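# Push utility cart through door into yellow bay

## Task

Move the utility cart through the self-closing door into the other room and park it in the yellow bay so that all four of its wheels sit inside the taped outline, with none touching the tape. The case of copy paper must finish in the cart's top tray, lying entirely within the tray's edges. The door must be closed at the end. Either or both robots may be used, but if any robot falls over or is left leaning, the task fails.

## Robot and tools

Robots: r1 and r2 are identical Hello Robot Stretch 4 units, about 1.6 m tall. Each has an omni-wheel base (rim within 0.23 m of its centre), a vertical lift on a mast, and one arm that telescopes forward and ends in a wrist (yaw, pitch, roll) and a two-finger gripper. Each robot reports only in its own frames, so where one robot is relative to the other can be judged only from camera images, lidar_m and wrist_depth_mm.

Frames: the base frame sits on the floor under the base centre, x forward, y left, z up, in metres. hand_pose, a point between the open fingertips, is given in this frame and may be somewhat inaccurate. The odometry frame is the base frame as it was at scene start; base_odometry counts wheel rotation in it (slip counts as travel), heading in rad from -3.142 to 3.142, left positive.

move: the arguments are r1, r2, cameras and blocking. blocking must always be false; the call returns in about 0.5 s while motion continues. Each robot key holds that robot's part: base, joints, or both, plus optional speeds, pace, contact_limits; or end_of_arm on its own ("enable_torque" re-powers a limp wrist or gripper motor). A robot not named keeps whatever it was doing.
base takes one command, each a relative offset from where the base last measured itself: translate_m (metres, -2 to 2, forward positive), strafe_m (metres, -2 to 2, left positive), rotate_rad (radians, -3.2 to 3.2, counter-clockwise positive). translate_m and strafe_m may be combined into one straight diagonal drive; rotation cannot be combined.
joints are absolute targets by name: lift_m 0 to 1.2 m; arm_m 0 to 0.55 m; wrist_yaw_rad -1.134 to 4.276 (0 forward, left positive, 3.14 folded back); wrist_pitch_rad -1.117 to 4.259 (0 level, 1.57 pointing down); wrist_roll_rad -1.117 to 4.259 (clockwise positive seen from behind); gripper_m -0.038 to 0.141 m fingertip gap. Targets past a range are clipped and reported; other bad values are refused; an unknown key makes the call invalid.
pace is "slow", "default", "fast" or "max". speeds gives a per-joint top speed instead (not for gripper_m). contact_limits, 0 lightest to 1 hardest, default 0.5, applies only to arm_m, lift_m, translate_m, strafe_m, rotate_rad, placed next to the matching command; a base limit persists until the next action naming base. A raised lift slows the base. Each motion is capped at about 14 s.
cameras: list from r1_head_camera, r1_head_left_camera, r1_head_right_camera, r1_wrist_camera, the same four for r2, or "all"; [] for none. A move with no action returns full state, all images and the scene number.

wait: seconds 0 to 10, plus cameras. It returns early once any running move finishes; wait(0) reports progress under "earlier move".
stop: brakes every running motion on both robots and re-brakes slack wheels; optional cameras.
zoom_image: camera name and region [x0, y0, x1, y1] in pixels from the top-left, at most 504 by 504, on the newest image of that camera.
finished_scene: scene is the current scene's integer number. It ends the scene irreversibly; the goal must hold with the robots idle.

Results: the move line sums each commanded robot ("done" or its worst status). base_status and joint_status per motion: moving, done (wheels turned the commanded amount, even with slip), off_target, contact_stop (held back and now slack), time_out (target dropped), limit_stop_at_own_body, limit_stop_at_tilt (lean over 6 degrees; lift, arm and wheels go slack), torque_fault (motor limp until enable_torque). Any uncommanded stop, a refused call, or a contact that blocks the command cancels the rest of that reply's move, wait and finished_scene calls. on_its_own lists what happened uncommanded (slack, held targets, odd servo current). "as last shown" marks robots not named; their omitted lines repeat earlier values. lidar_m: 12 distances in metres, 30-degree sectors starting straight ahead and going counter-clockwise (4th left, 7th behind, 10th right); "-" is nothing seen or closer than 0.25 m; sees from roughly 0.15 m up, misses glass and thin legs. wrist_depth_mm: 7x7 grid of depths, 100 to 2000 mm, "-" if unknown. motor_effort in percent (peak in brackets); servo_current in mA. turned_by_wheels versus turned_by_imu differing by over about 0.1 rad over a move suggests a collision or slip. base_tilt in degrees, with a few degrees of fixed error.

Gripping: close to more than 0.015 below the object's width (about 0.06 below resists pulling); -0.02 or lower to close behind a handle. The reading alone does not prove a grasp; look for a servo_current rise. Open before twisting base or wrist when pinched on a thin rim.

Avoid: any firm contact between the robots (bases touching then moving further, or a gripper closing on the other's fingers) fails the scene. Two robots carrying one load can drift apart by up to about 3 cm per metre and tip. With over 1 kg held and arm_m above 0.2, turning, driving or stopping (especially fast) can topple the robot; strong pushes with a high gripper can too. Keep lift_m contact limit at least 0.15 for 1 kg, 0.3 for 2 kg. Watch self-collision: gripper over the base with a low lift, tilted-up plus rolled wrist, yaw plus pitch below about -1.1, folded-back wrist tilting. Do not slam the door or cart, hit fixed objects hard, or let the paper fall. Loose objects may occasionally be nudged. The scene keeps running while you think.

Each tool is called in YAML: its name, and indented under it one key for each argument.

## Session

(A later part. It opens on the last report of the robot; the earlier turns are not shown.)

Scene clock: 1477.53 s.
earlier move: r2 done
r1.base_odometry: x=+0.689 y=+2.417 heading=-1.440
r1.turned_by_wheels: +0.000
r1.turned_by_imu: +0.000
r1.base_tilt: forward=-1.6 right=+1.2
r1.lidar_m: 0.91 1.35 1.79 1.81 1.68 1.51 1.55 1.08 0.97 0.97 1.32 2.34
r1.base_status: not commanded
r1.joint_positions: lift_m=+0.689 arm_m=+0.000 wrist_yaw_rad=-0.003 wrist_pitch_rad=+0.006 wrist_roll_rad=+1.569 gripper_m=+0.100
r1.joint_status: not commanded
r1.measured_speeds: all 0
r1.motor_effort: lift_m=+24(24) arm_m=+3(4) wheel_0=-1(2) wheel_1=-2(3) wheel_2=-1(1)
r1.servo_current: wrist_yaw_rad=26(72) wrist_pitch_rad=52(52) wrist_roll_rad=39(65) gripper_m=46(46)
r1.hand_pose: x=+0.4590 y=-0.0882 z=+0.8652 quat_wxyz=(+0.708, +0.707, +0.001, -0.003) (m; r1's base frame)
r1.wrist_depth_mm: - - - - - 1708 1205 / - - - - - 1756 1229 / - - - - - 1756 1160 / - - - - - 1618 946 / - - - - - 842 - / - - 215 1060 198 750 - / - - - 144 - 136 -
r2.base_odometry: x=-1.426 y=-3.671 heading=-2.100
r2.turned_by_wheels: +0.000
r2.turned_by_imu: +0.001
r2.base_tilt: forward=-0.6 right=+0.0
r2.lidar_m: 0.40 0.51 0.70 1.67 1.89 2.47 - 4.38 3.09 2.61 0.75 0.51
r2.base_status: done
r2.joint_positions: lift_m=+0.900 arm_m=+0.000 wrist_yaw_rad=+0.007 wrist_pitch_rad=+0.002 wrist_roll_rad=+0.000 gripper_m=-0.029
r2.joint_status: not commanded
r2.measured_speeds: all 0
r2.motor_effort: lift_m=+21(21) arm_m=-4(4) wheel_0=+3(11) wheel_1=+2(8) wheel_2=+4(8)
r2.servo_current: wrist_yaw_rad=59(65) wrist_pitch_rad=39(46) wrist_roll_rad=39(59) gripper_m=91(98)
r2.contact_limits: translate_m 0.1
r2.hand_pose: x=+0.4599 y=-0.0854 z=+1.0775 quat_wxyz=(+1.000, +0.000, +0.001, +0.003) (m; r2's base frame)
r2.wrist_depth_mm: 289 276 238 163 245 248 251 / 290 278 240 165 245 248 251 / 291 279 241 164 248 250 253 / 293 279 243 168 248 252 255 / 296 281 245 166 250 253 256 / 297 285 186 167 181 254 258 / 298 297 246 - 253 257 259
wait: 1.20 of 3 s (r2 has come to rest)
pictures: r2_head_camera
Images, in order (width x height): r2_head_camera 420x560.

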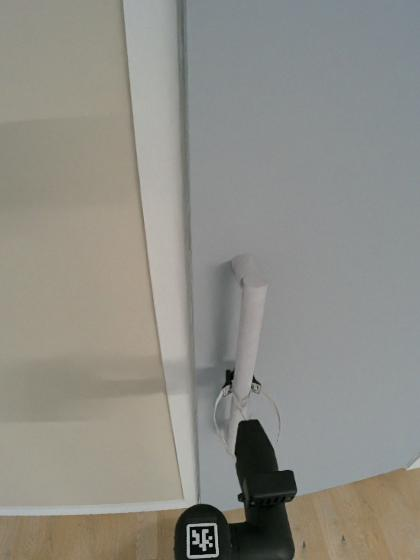

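Door appears shut. Release and back off.

move:
  blocking: false
  r2: {"joints": {"gripper_m": 0.12}}

wait:
  seconds: 3

move:
  blocking: false
  r2: {"base": {"translate_m": -0.35}, "pace": "slow", "contact_limits": {"translate_m": 0.2}}

wait:
  seconds: 6
  cameras: ["r2_head_camera","r2_wrist_camera","r2_head_left_camera"]

Scene clock: 1482.53 s.
move: r2 moving
r1: as last shown
r1.lidar_m: 0.90 1.35 1.78 1.83 1.68 1.51 1.56 1.10 0.97 0.97 1.33 2.30
r1.motor_effort: lift_m=+24(24) arm_m=+4(4) wheel_0=-1(2) wheel_1=-2(2) wheel_2=-1(1)
r1.servo_current: wrist_yaw_rad=46(65) wrist_pitch_rad=46(52) wrist_roll_rad=52(65) gripper_m=46(52)
r1.wrist_depth_mm: - - - - - 1756 1205 / - - - - - 1708 1229 / - - - - - 1756 1182 / - - - - - 1661 960 / - - - - - 854 - / - - 216 1078 197 750 - / - - - 144 - 137 -
r2.base_odometry: x=-1.426 y=-3.671 heading=-2.100
r2.turned_by_wheels: +0.000
r2.turned_by_imu: +0.000
r2.base_tilt: forward=-0.6 right=+0.1
r2.lidar_m: 0.40 0.52 0.71 1.69 1.91 2.51 - 4.40 3.06 2.62 0.76 0.48
r2.base_status: not commanded
r2.joint_positions: lift_m=+0.900 arm_m=+0.000 wrist_yaw_rad=+0.007 wrist_pitch_rad=+0.002 wrist_roll_rad=+0.000 gripper_m=-0.003
r2.joint_status: gripper_m moving
r2.measured_speeds: all 0
r2.motor_effort: lift_m=+21(21) arm_m=-4(4) wheel_0=+3(4) wheel_1=+2(3) wheel_2=+4(5)
r2.servo_current: wrist_yaw_rad=39(52) wrist_pitch_rad=39(39) wrist_roll_rad=46(59) gripper_m=85(85)
r2.contact_limits: translate_m 0.1
r2.hand_pose: x=+0.4599 y=-0.0854 z=+1.0775 quat_wxyz=(+1.000, +0.000, +0.001, +0.003) (m; r2's base frame)
r2.wrist_depth_mm: 289 277 243 167 248 252 254 / 291 277 245 170 251 253 255 / 293 279 247 170 252 254 256 / 294 282 247 172 252 255 258 / 296 282 249 170 254 258 259 / 297 283 190 174 185 259 260 / 300 285 251 - 257 262 263
pictures: none

Scene clock: 1484.27 s.
earlier move: r2 done
r1.base_odometry: x=+0.689 y=+2.417 heading=-1.440
r1.turned_by_wheels: +0.000
r1.turned_by_imu: +0.000
r1.base_tilt: forward=-1.6 right=+1.3
r1.lidar_m: 0.90 1.34 1.80 1.81 1.69 1.52 1.57 1.06 0.97 0.98 1.31 2.34
r1.base_status: not commanded
r1.joint_positions: lift_m=+0.689 arm_m=+0.000 wrist_yaw_rad=-0.003 wrist_pitch_rad=+0.006 wrist_roll_rad=+1.569 gripper_m=+0.100
r1.joint_status: not commanded
r1.measured_speeds: all 0
r1.motor_effort: lift_m=+24(24) arm_m=+4(4) wheel_0=-2(2) wheel_1=-2(2) wheel_2=-1(1)
r1.servo_current: wrist_yaw_rad=65(78) wrist_pitch_rad=46(52) wrist_roll_rad=52(65) gripper_m=39(52)
r1.hand_pose: x=+0.4590 y=-0.0882 z=+0.8652 quat_wxyz=(+0.708, +0.707, +0.001, -0.003) (m; r1's base frame)
r1.wrist_depth_mm: - - - - - 1708 1205 / - - - - - 1708 1229 / - - - - - 1756 1182 / - - - - - 1618 976 / - - - - - 842 - / - - 215 1060 197 759 - / - - - 144 - 137 -
r2.base_odometry: x=-1.426 y=-3.671 heading=-2.100
r2.turned_by_wheels: +0.000
r2.turned_by_imu: +0.000
r2.base_tilt: forward=-0.7 right=+0.0
r2.lidar_m: 0.44 0.53 0.72 1.67 1.90 2.51 - 4.39 3.08 2.63 0.77 0.53
r2.base_status: not commanded
r2.joint_positions: lift_m=+0.900 arm_m=+0.000 wrist_yaw_rad=+0.003 wrist_pitch_rad=+0.002 wrist_roll_rad=+0.000 gripper_m=+0.120
r2.joint_status: all done
r2.measured_speeds: all 0
r2.motor_effort: lift_m=+21(21) arm_m=-4(4) wheel_0=+3(4) wheel_1=+2(3) wheel_2=+4(5)
r2.servo_current: wrist_yaw_rad=46(65) wrist_pitch_rad=46(46) wrist_roll_rad=46(65) gripper_m=46(124)
r2.contact_limits: translate_m 0.1
r2.hand_pose: x=+0.4596 y=-0.0865 z=+1.0775 quat_wxyz=(+1.000, +0.000, +0.001, +0.002) (m; r2's base frame)
r2.wrist_depth_mm: 287 276 289 291 293 294 294 / 290 277 293 293 296 297 297 / 289 281 294 296 297 300 298 / 293 281 294 230 297 300 300 / 294 283 298 229 298 301 303 / 296 285 285 220 300 303 304 / 298 286 301 - 303 304 304
wait: 1.73 of 3 s (r2 has come to rest)
pictures: none

Scene clock: 1484.77 s.
move: r2 moving
r1: as last shown
r1.base_tilt: forward=-1.6 right=+1.2
r1.lidar_m: 0.92 1.36 1.81 1.82 1.69 1.50 1.56 1.10 0.97 0.97 1.30 2.34
r1.servo_current: wrist_yaw_rad=46(59) wrist_pitch_rad=46(52) wrist_roll_rad=52(78) gripper_m=39(52)
r1.wrist_depth_mm: - - - - - 1756 1205 / - - - - - 1756 1205 / - - - - - 1756 1160 / - - - - - 1661 991 / - - - - - 854 - / - - 215 1078 198 750 - / - - - 144 - 137 -
r2.base_odometry: x=-1.420 y=-3.660 heading=-2.100
r2.turned_by_wheels: +0.000
r2.turned_by_imu: +0.000
r2.base_tilt: forward=-0.7 right=+0.0
r2.lidar_m: 0.45 0.52 0.70 1.73 1.90 2.51 - 4.38 3.07 2.70 0.81 0.55
r2.base_status: translate_m moving
r2.joint_positions: lift_m=+0.900 arm_m=+0.000 wrist_yaw_rad=+0.003 wrist_pitch_rad=+0.002 wrist_roll_rad=+0.000 gripper_m=+0.120
r2.joint_status: not commanded
r2.measured_speeds: translate_m=-0.049 strafe_m=+0.000 rotate_rad=+0.001 lift_m=+0.000 arm_m=+0.000 wrist_yaw_rad=+0.000 wrist_pitch_rad=+0.000 wrist_roll_rad=+0.000
r2.motor_effort: lift_m=+21(21) arm_m=-3(4) wheel_0=-8(8) wheel_1=-5(7) wheel_2=+8(10)
r2.servo_current: wrist_yaw_rad=46(59) wrist_pitch_rad=39(46) wrist_roll_rad=39(59) gripper_m=52(52)
r2.contact_limits: translate_m 0.2
r2.hand_pose: x=+0.4596 y=-0.0865 z=+1.0775 quat_wxyz=(+1.000, +0.000, +0.001, +0.002) (m; r2's base frame)
r2.wrist_depth_mm: 296 287 300 225 303 304 306 / 298 286 301 303 306 307 306 / 301 291 303 306 307 309 309 / 303 290 306 240 307 309 312 / 306 294 307 238 310 310 314 / 307 294 309 229 310 314 315 / 306 309 312 - 314 315 317
pictures: none

Scene clock: 1489.03 s.
earlier move: r2 done
r1.base_odometry: x=+0.689 y=+2.417 heading=-1.440
r1.turned_by_wheels: +0.000
r1.turned_by_imu: +0.000
r1.base_tilt: forward=-1.5 right=+1.3
r1.lidar_m: 0.92 1.38 1.80 1.83 1.68 1.50 1.55 1.09 0.98 0.96 1.29 2.33
r1.base_status: not commanded
r1.joint_positions: lift_m=+0.689 arm_m=+0.000 wrist_yaw_rad=-0.003 wrist_pitch_rad=+0.006 wrist_roll_rad=+1.569 gripper_m=+0.100
r1.joint_status: not commanded
r1.measured_speeds: all 0
r1.motor_effort: lift_m=+24(24) arm_m=+4(4) wheel_0=-1(2) wheel_1=-2(3) wheel_2=-1(1)
r1.servo_current: wrist_yaw_rad=52(72) wrist_pitch_rad=46(59) wrist_roll_rad=46(78) gripper_m=46(52)
r1.hand_pose: x=+0.4590 y=-0.0882 z=+0.8652 quat_wxyz=(+0.708, +0.707, +0.001, -0.003) (m; r1's base frame)
r1.wrist_depth_mm: - - - - - 1708 1205 / - - - - - 1708 1205 / - - - - - 1756 1160 / - - - - - 1618 960 / - - - - - 854 - / - - 215 1060 198 759 - / - - - 144 - 137 -
r2.base_odometry: x=-1.249 y=-3.369 heading=-2.100
r2.turned_by_wheels: +0.000
r2.turned_by_imu: +0.000
r2.base_tilt: forward=-0.7 right=+0.1
r2.lidar_m: 0.77 0.91 1.18 1.82 1.85 2.47 - 4.43 3.09 2.91 1.33 0.90
r2.base_status: done
r2.joint_positions: lift_m=+0.900 arm_m=+0.000 wrist_yaw_rad=+0.003 wrist_pitch_rad=+0.002 wrist_roll_rad=+0.000 gripper_m=+0.120
r2.joint_status: not commanded
r2.measured_speeds: all 0
r2.motor_effort: lift_m=+21(21) arm_m=-4(4) wheel_0=-4(11) wheel_1=-3(8) wheel_2=+4(10)
r2.servo_current: wrist_yaw_rad=46(59) wrist_pitch_rad=39(52) wrist_roll_rad=39(72) gripper_m=52(59)
r2.contact_limits: translate_m 0.2
r2.hand_pose: x=+0.4596 y=-0.0866 z=+1.0775 quat_wxyz=(+1.000, +0.000, +0.001, +0.001) (m; r2's base frame)
r2.wrist_depth_mm: - - 627 - - - - / - - 634 559 - - - / - - 634 569 - - - / - - - - - - - / - - - - - - - / - 186 189 163 186 - - / - - - - - - -
wait: 4.27 of 6 s (r2 has come to rest)
pictures: r2_head_camera, r2_head_left_camera, r2_wrist_camera
Images, in order (width x height): r2_head_camera 420x560, r2_head_left_camera 420x672, r2_wrist_camera 616x392.

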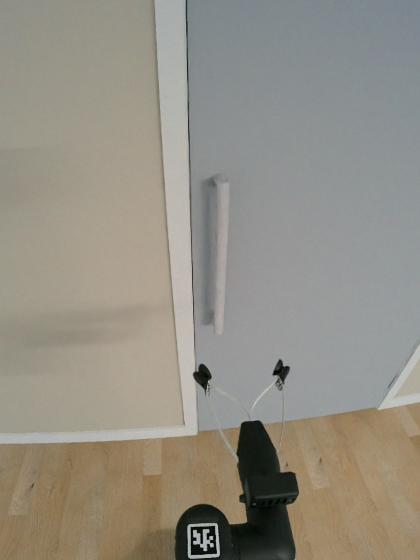

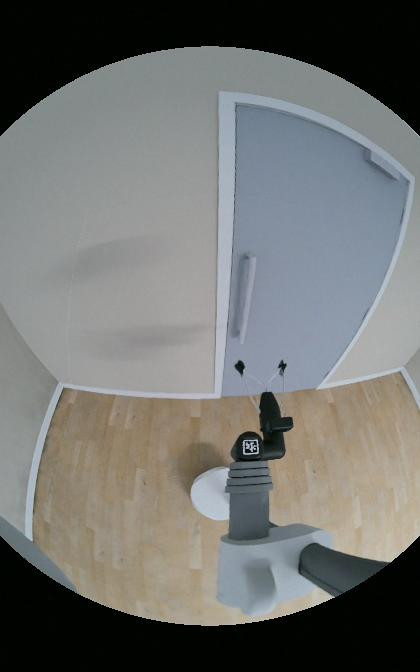

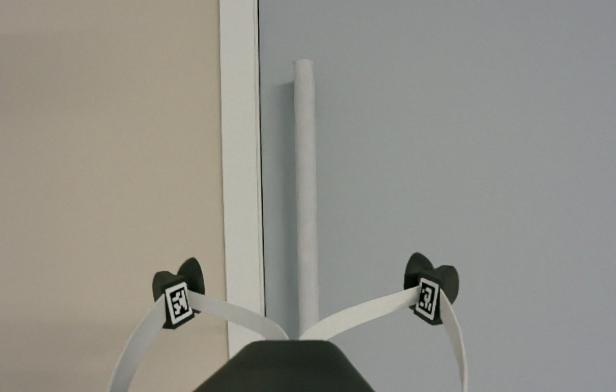

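move:
  blocking: false
  cameras: ["r1_head_camera","r1_head_right_camera"]

zoom_image:
  camera: "r1_head_camera"
  region: [60, 180, 340, 480]

zoom_image:
  camera: "r1_head_right_camera"
  region: [220, 160, 420, 480]

Scene clock: 1495.80 s.
r1.base_odometry: x=+0.689 y=+2.417 heading=-1.440
r1.turned_by_wheels: +0.000
r1.turned_by_imu: +0.000
r1.base_tilt: forward=-1.6 right=+1.3
r1.lidar_m: 0.91 1.35 1.81 1.83 1.70 1.52 1.56 1.09 0.95 0.98 1.30 2.31
r1.base_status: not commanded
r1.joint_positions: lift_m=+0.689 arm_m=+0.000 wrist_yaw_rad=-0.003 wrist_pitch_rad=+0.006 wrist_roll_rad=+1.569 gripper_m=+0.100
r1.joint_status: not commanded
r1.measured_speeds: all 0
r1.motor_effort: lift_m=+24(24) arm_m=+4(4) wheel_0=-1(2) wheel_1=-2(3) wheel_2=-1(1)
r1.servo_current: wrist_yaw_rad=39(72) wrist_pitch_rad=52(59) wrist_roll_rad=46(78) gripper_m=39(52)
r1.hand_pose: x=+0.4590 y=-0.0882 z=+0.8652 quat_wxyz=(+0.708, +0.707, +0.001, -0.003) (m; r1's base frame)
r1.wrist_depth_mm: - - - - - 1756 1205 / - - - - - 1756 1229 / - - - - - 1756 1182 / - - - - - 1661 960 / - - - - - 842 - / - - 216 1060 198 759 - / - - - 144 - 137 -
r2.base_odometry: x=-1.249 y=-3.369 heading=-2.100
r2.turned_by_wheels: +0.000
r2.turned_by_imu: +0.000
r2.base_tilt: forward=-0.7 right=+0.1
r2.lidar_m: 0.78 0.89 1.16 1.82 1.89 2.47 - 4.44 3.10 2.93 1.33 0.92
r2.base_status: done
r2.joint_positions: lift_m=+0.900 arm_m=+0.000 wrist_yaw_rad=+0.003 wrist_pitch_rad=+0.002 wrist_roll_rad=+0.000 gripper_m=+0.120
r2.joint_status: not commanded
r2.measured_speeds: all 0
r2.motor_effort: lift_m=+21(21) arm_m=-3(4) wheel_0=-4(11) wheel_1=-3(8) wheel_2=+4(10)
r2.servo_current: wrist_yaw_rad=59(59) wrist_pitch_rad=39(52) wrist_roll_rad=46(72) gripper_m=52(59)
r2.contact_limits: translate_m 0.2
r2.hand_pose: x=+0.4596 y=-0.0866 z=+1.0775 quat_wxyz=(+1.000, +0.000, +0.001, +0.001) (m; r2's base frame)
r2.wrist_depth_mm: - - 627 - - - - / - - 627 559 - - - / - - 634 569 - - - / - - - - - - - / - - - - - - - / - 186 189 162 186 - - / - - - - - - -
pictures: r1_head_camera, r1_head_right_camera
Images, in order (width x height): r1_head_camera 420x560, r1_head_right_camera 420x672.

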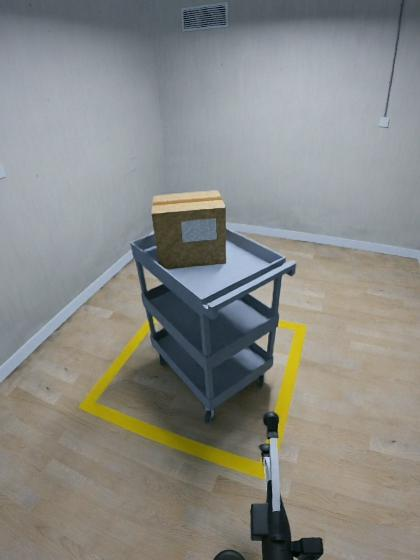

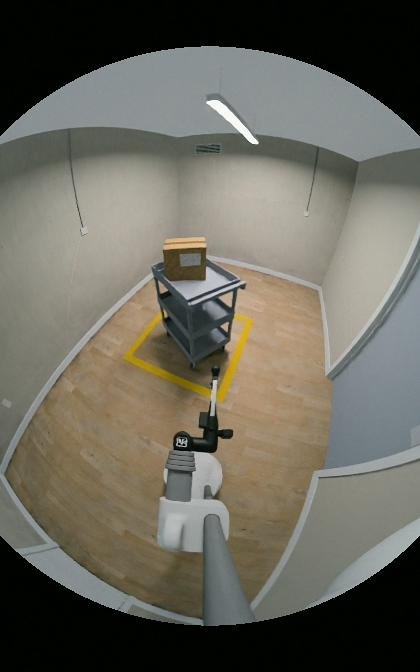

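Scaled by 1.680 from the camera's 420x560 image, which has a finer 600x800 frame.

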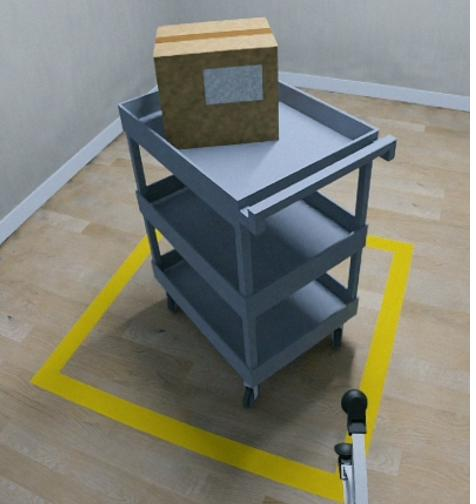

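Scaled by 1.575 from the camera's 420x672 image, which has a finer 600x960 frame.

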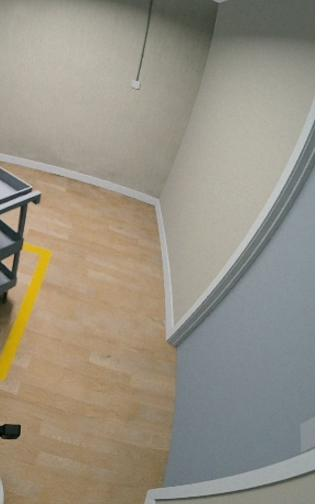

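finished_scene:
  scene: 1

The scene is finished: the task was done.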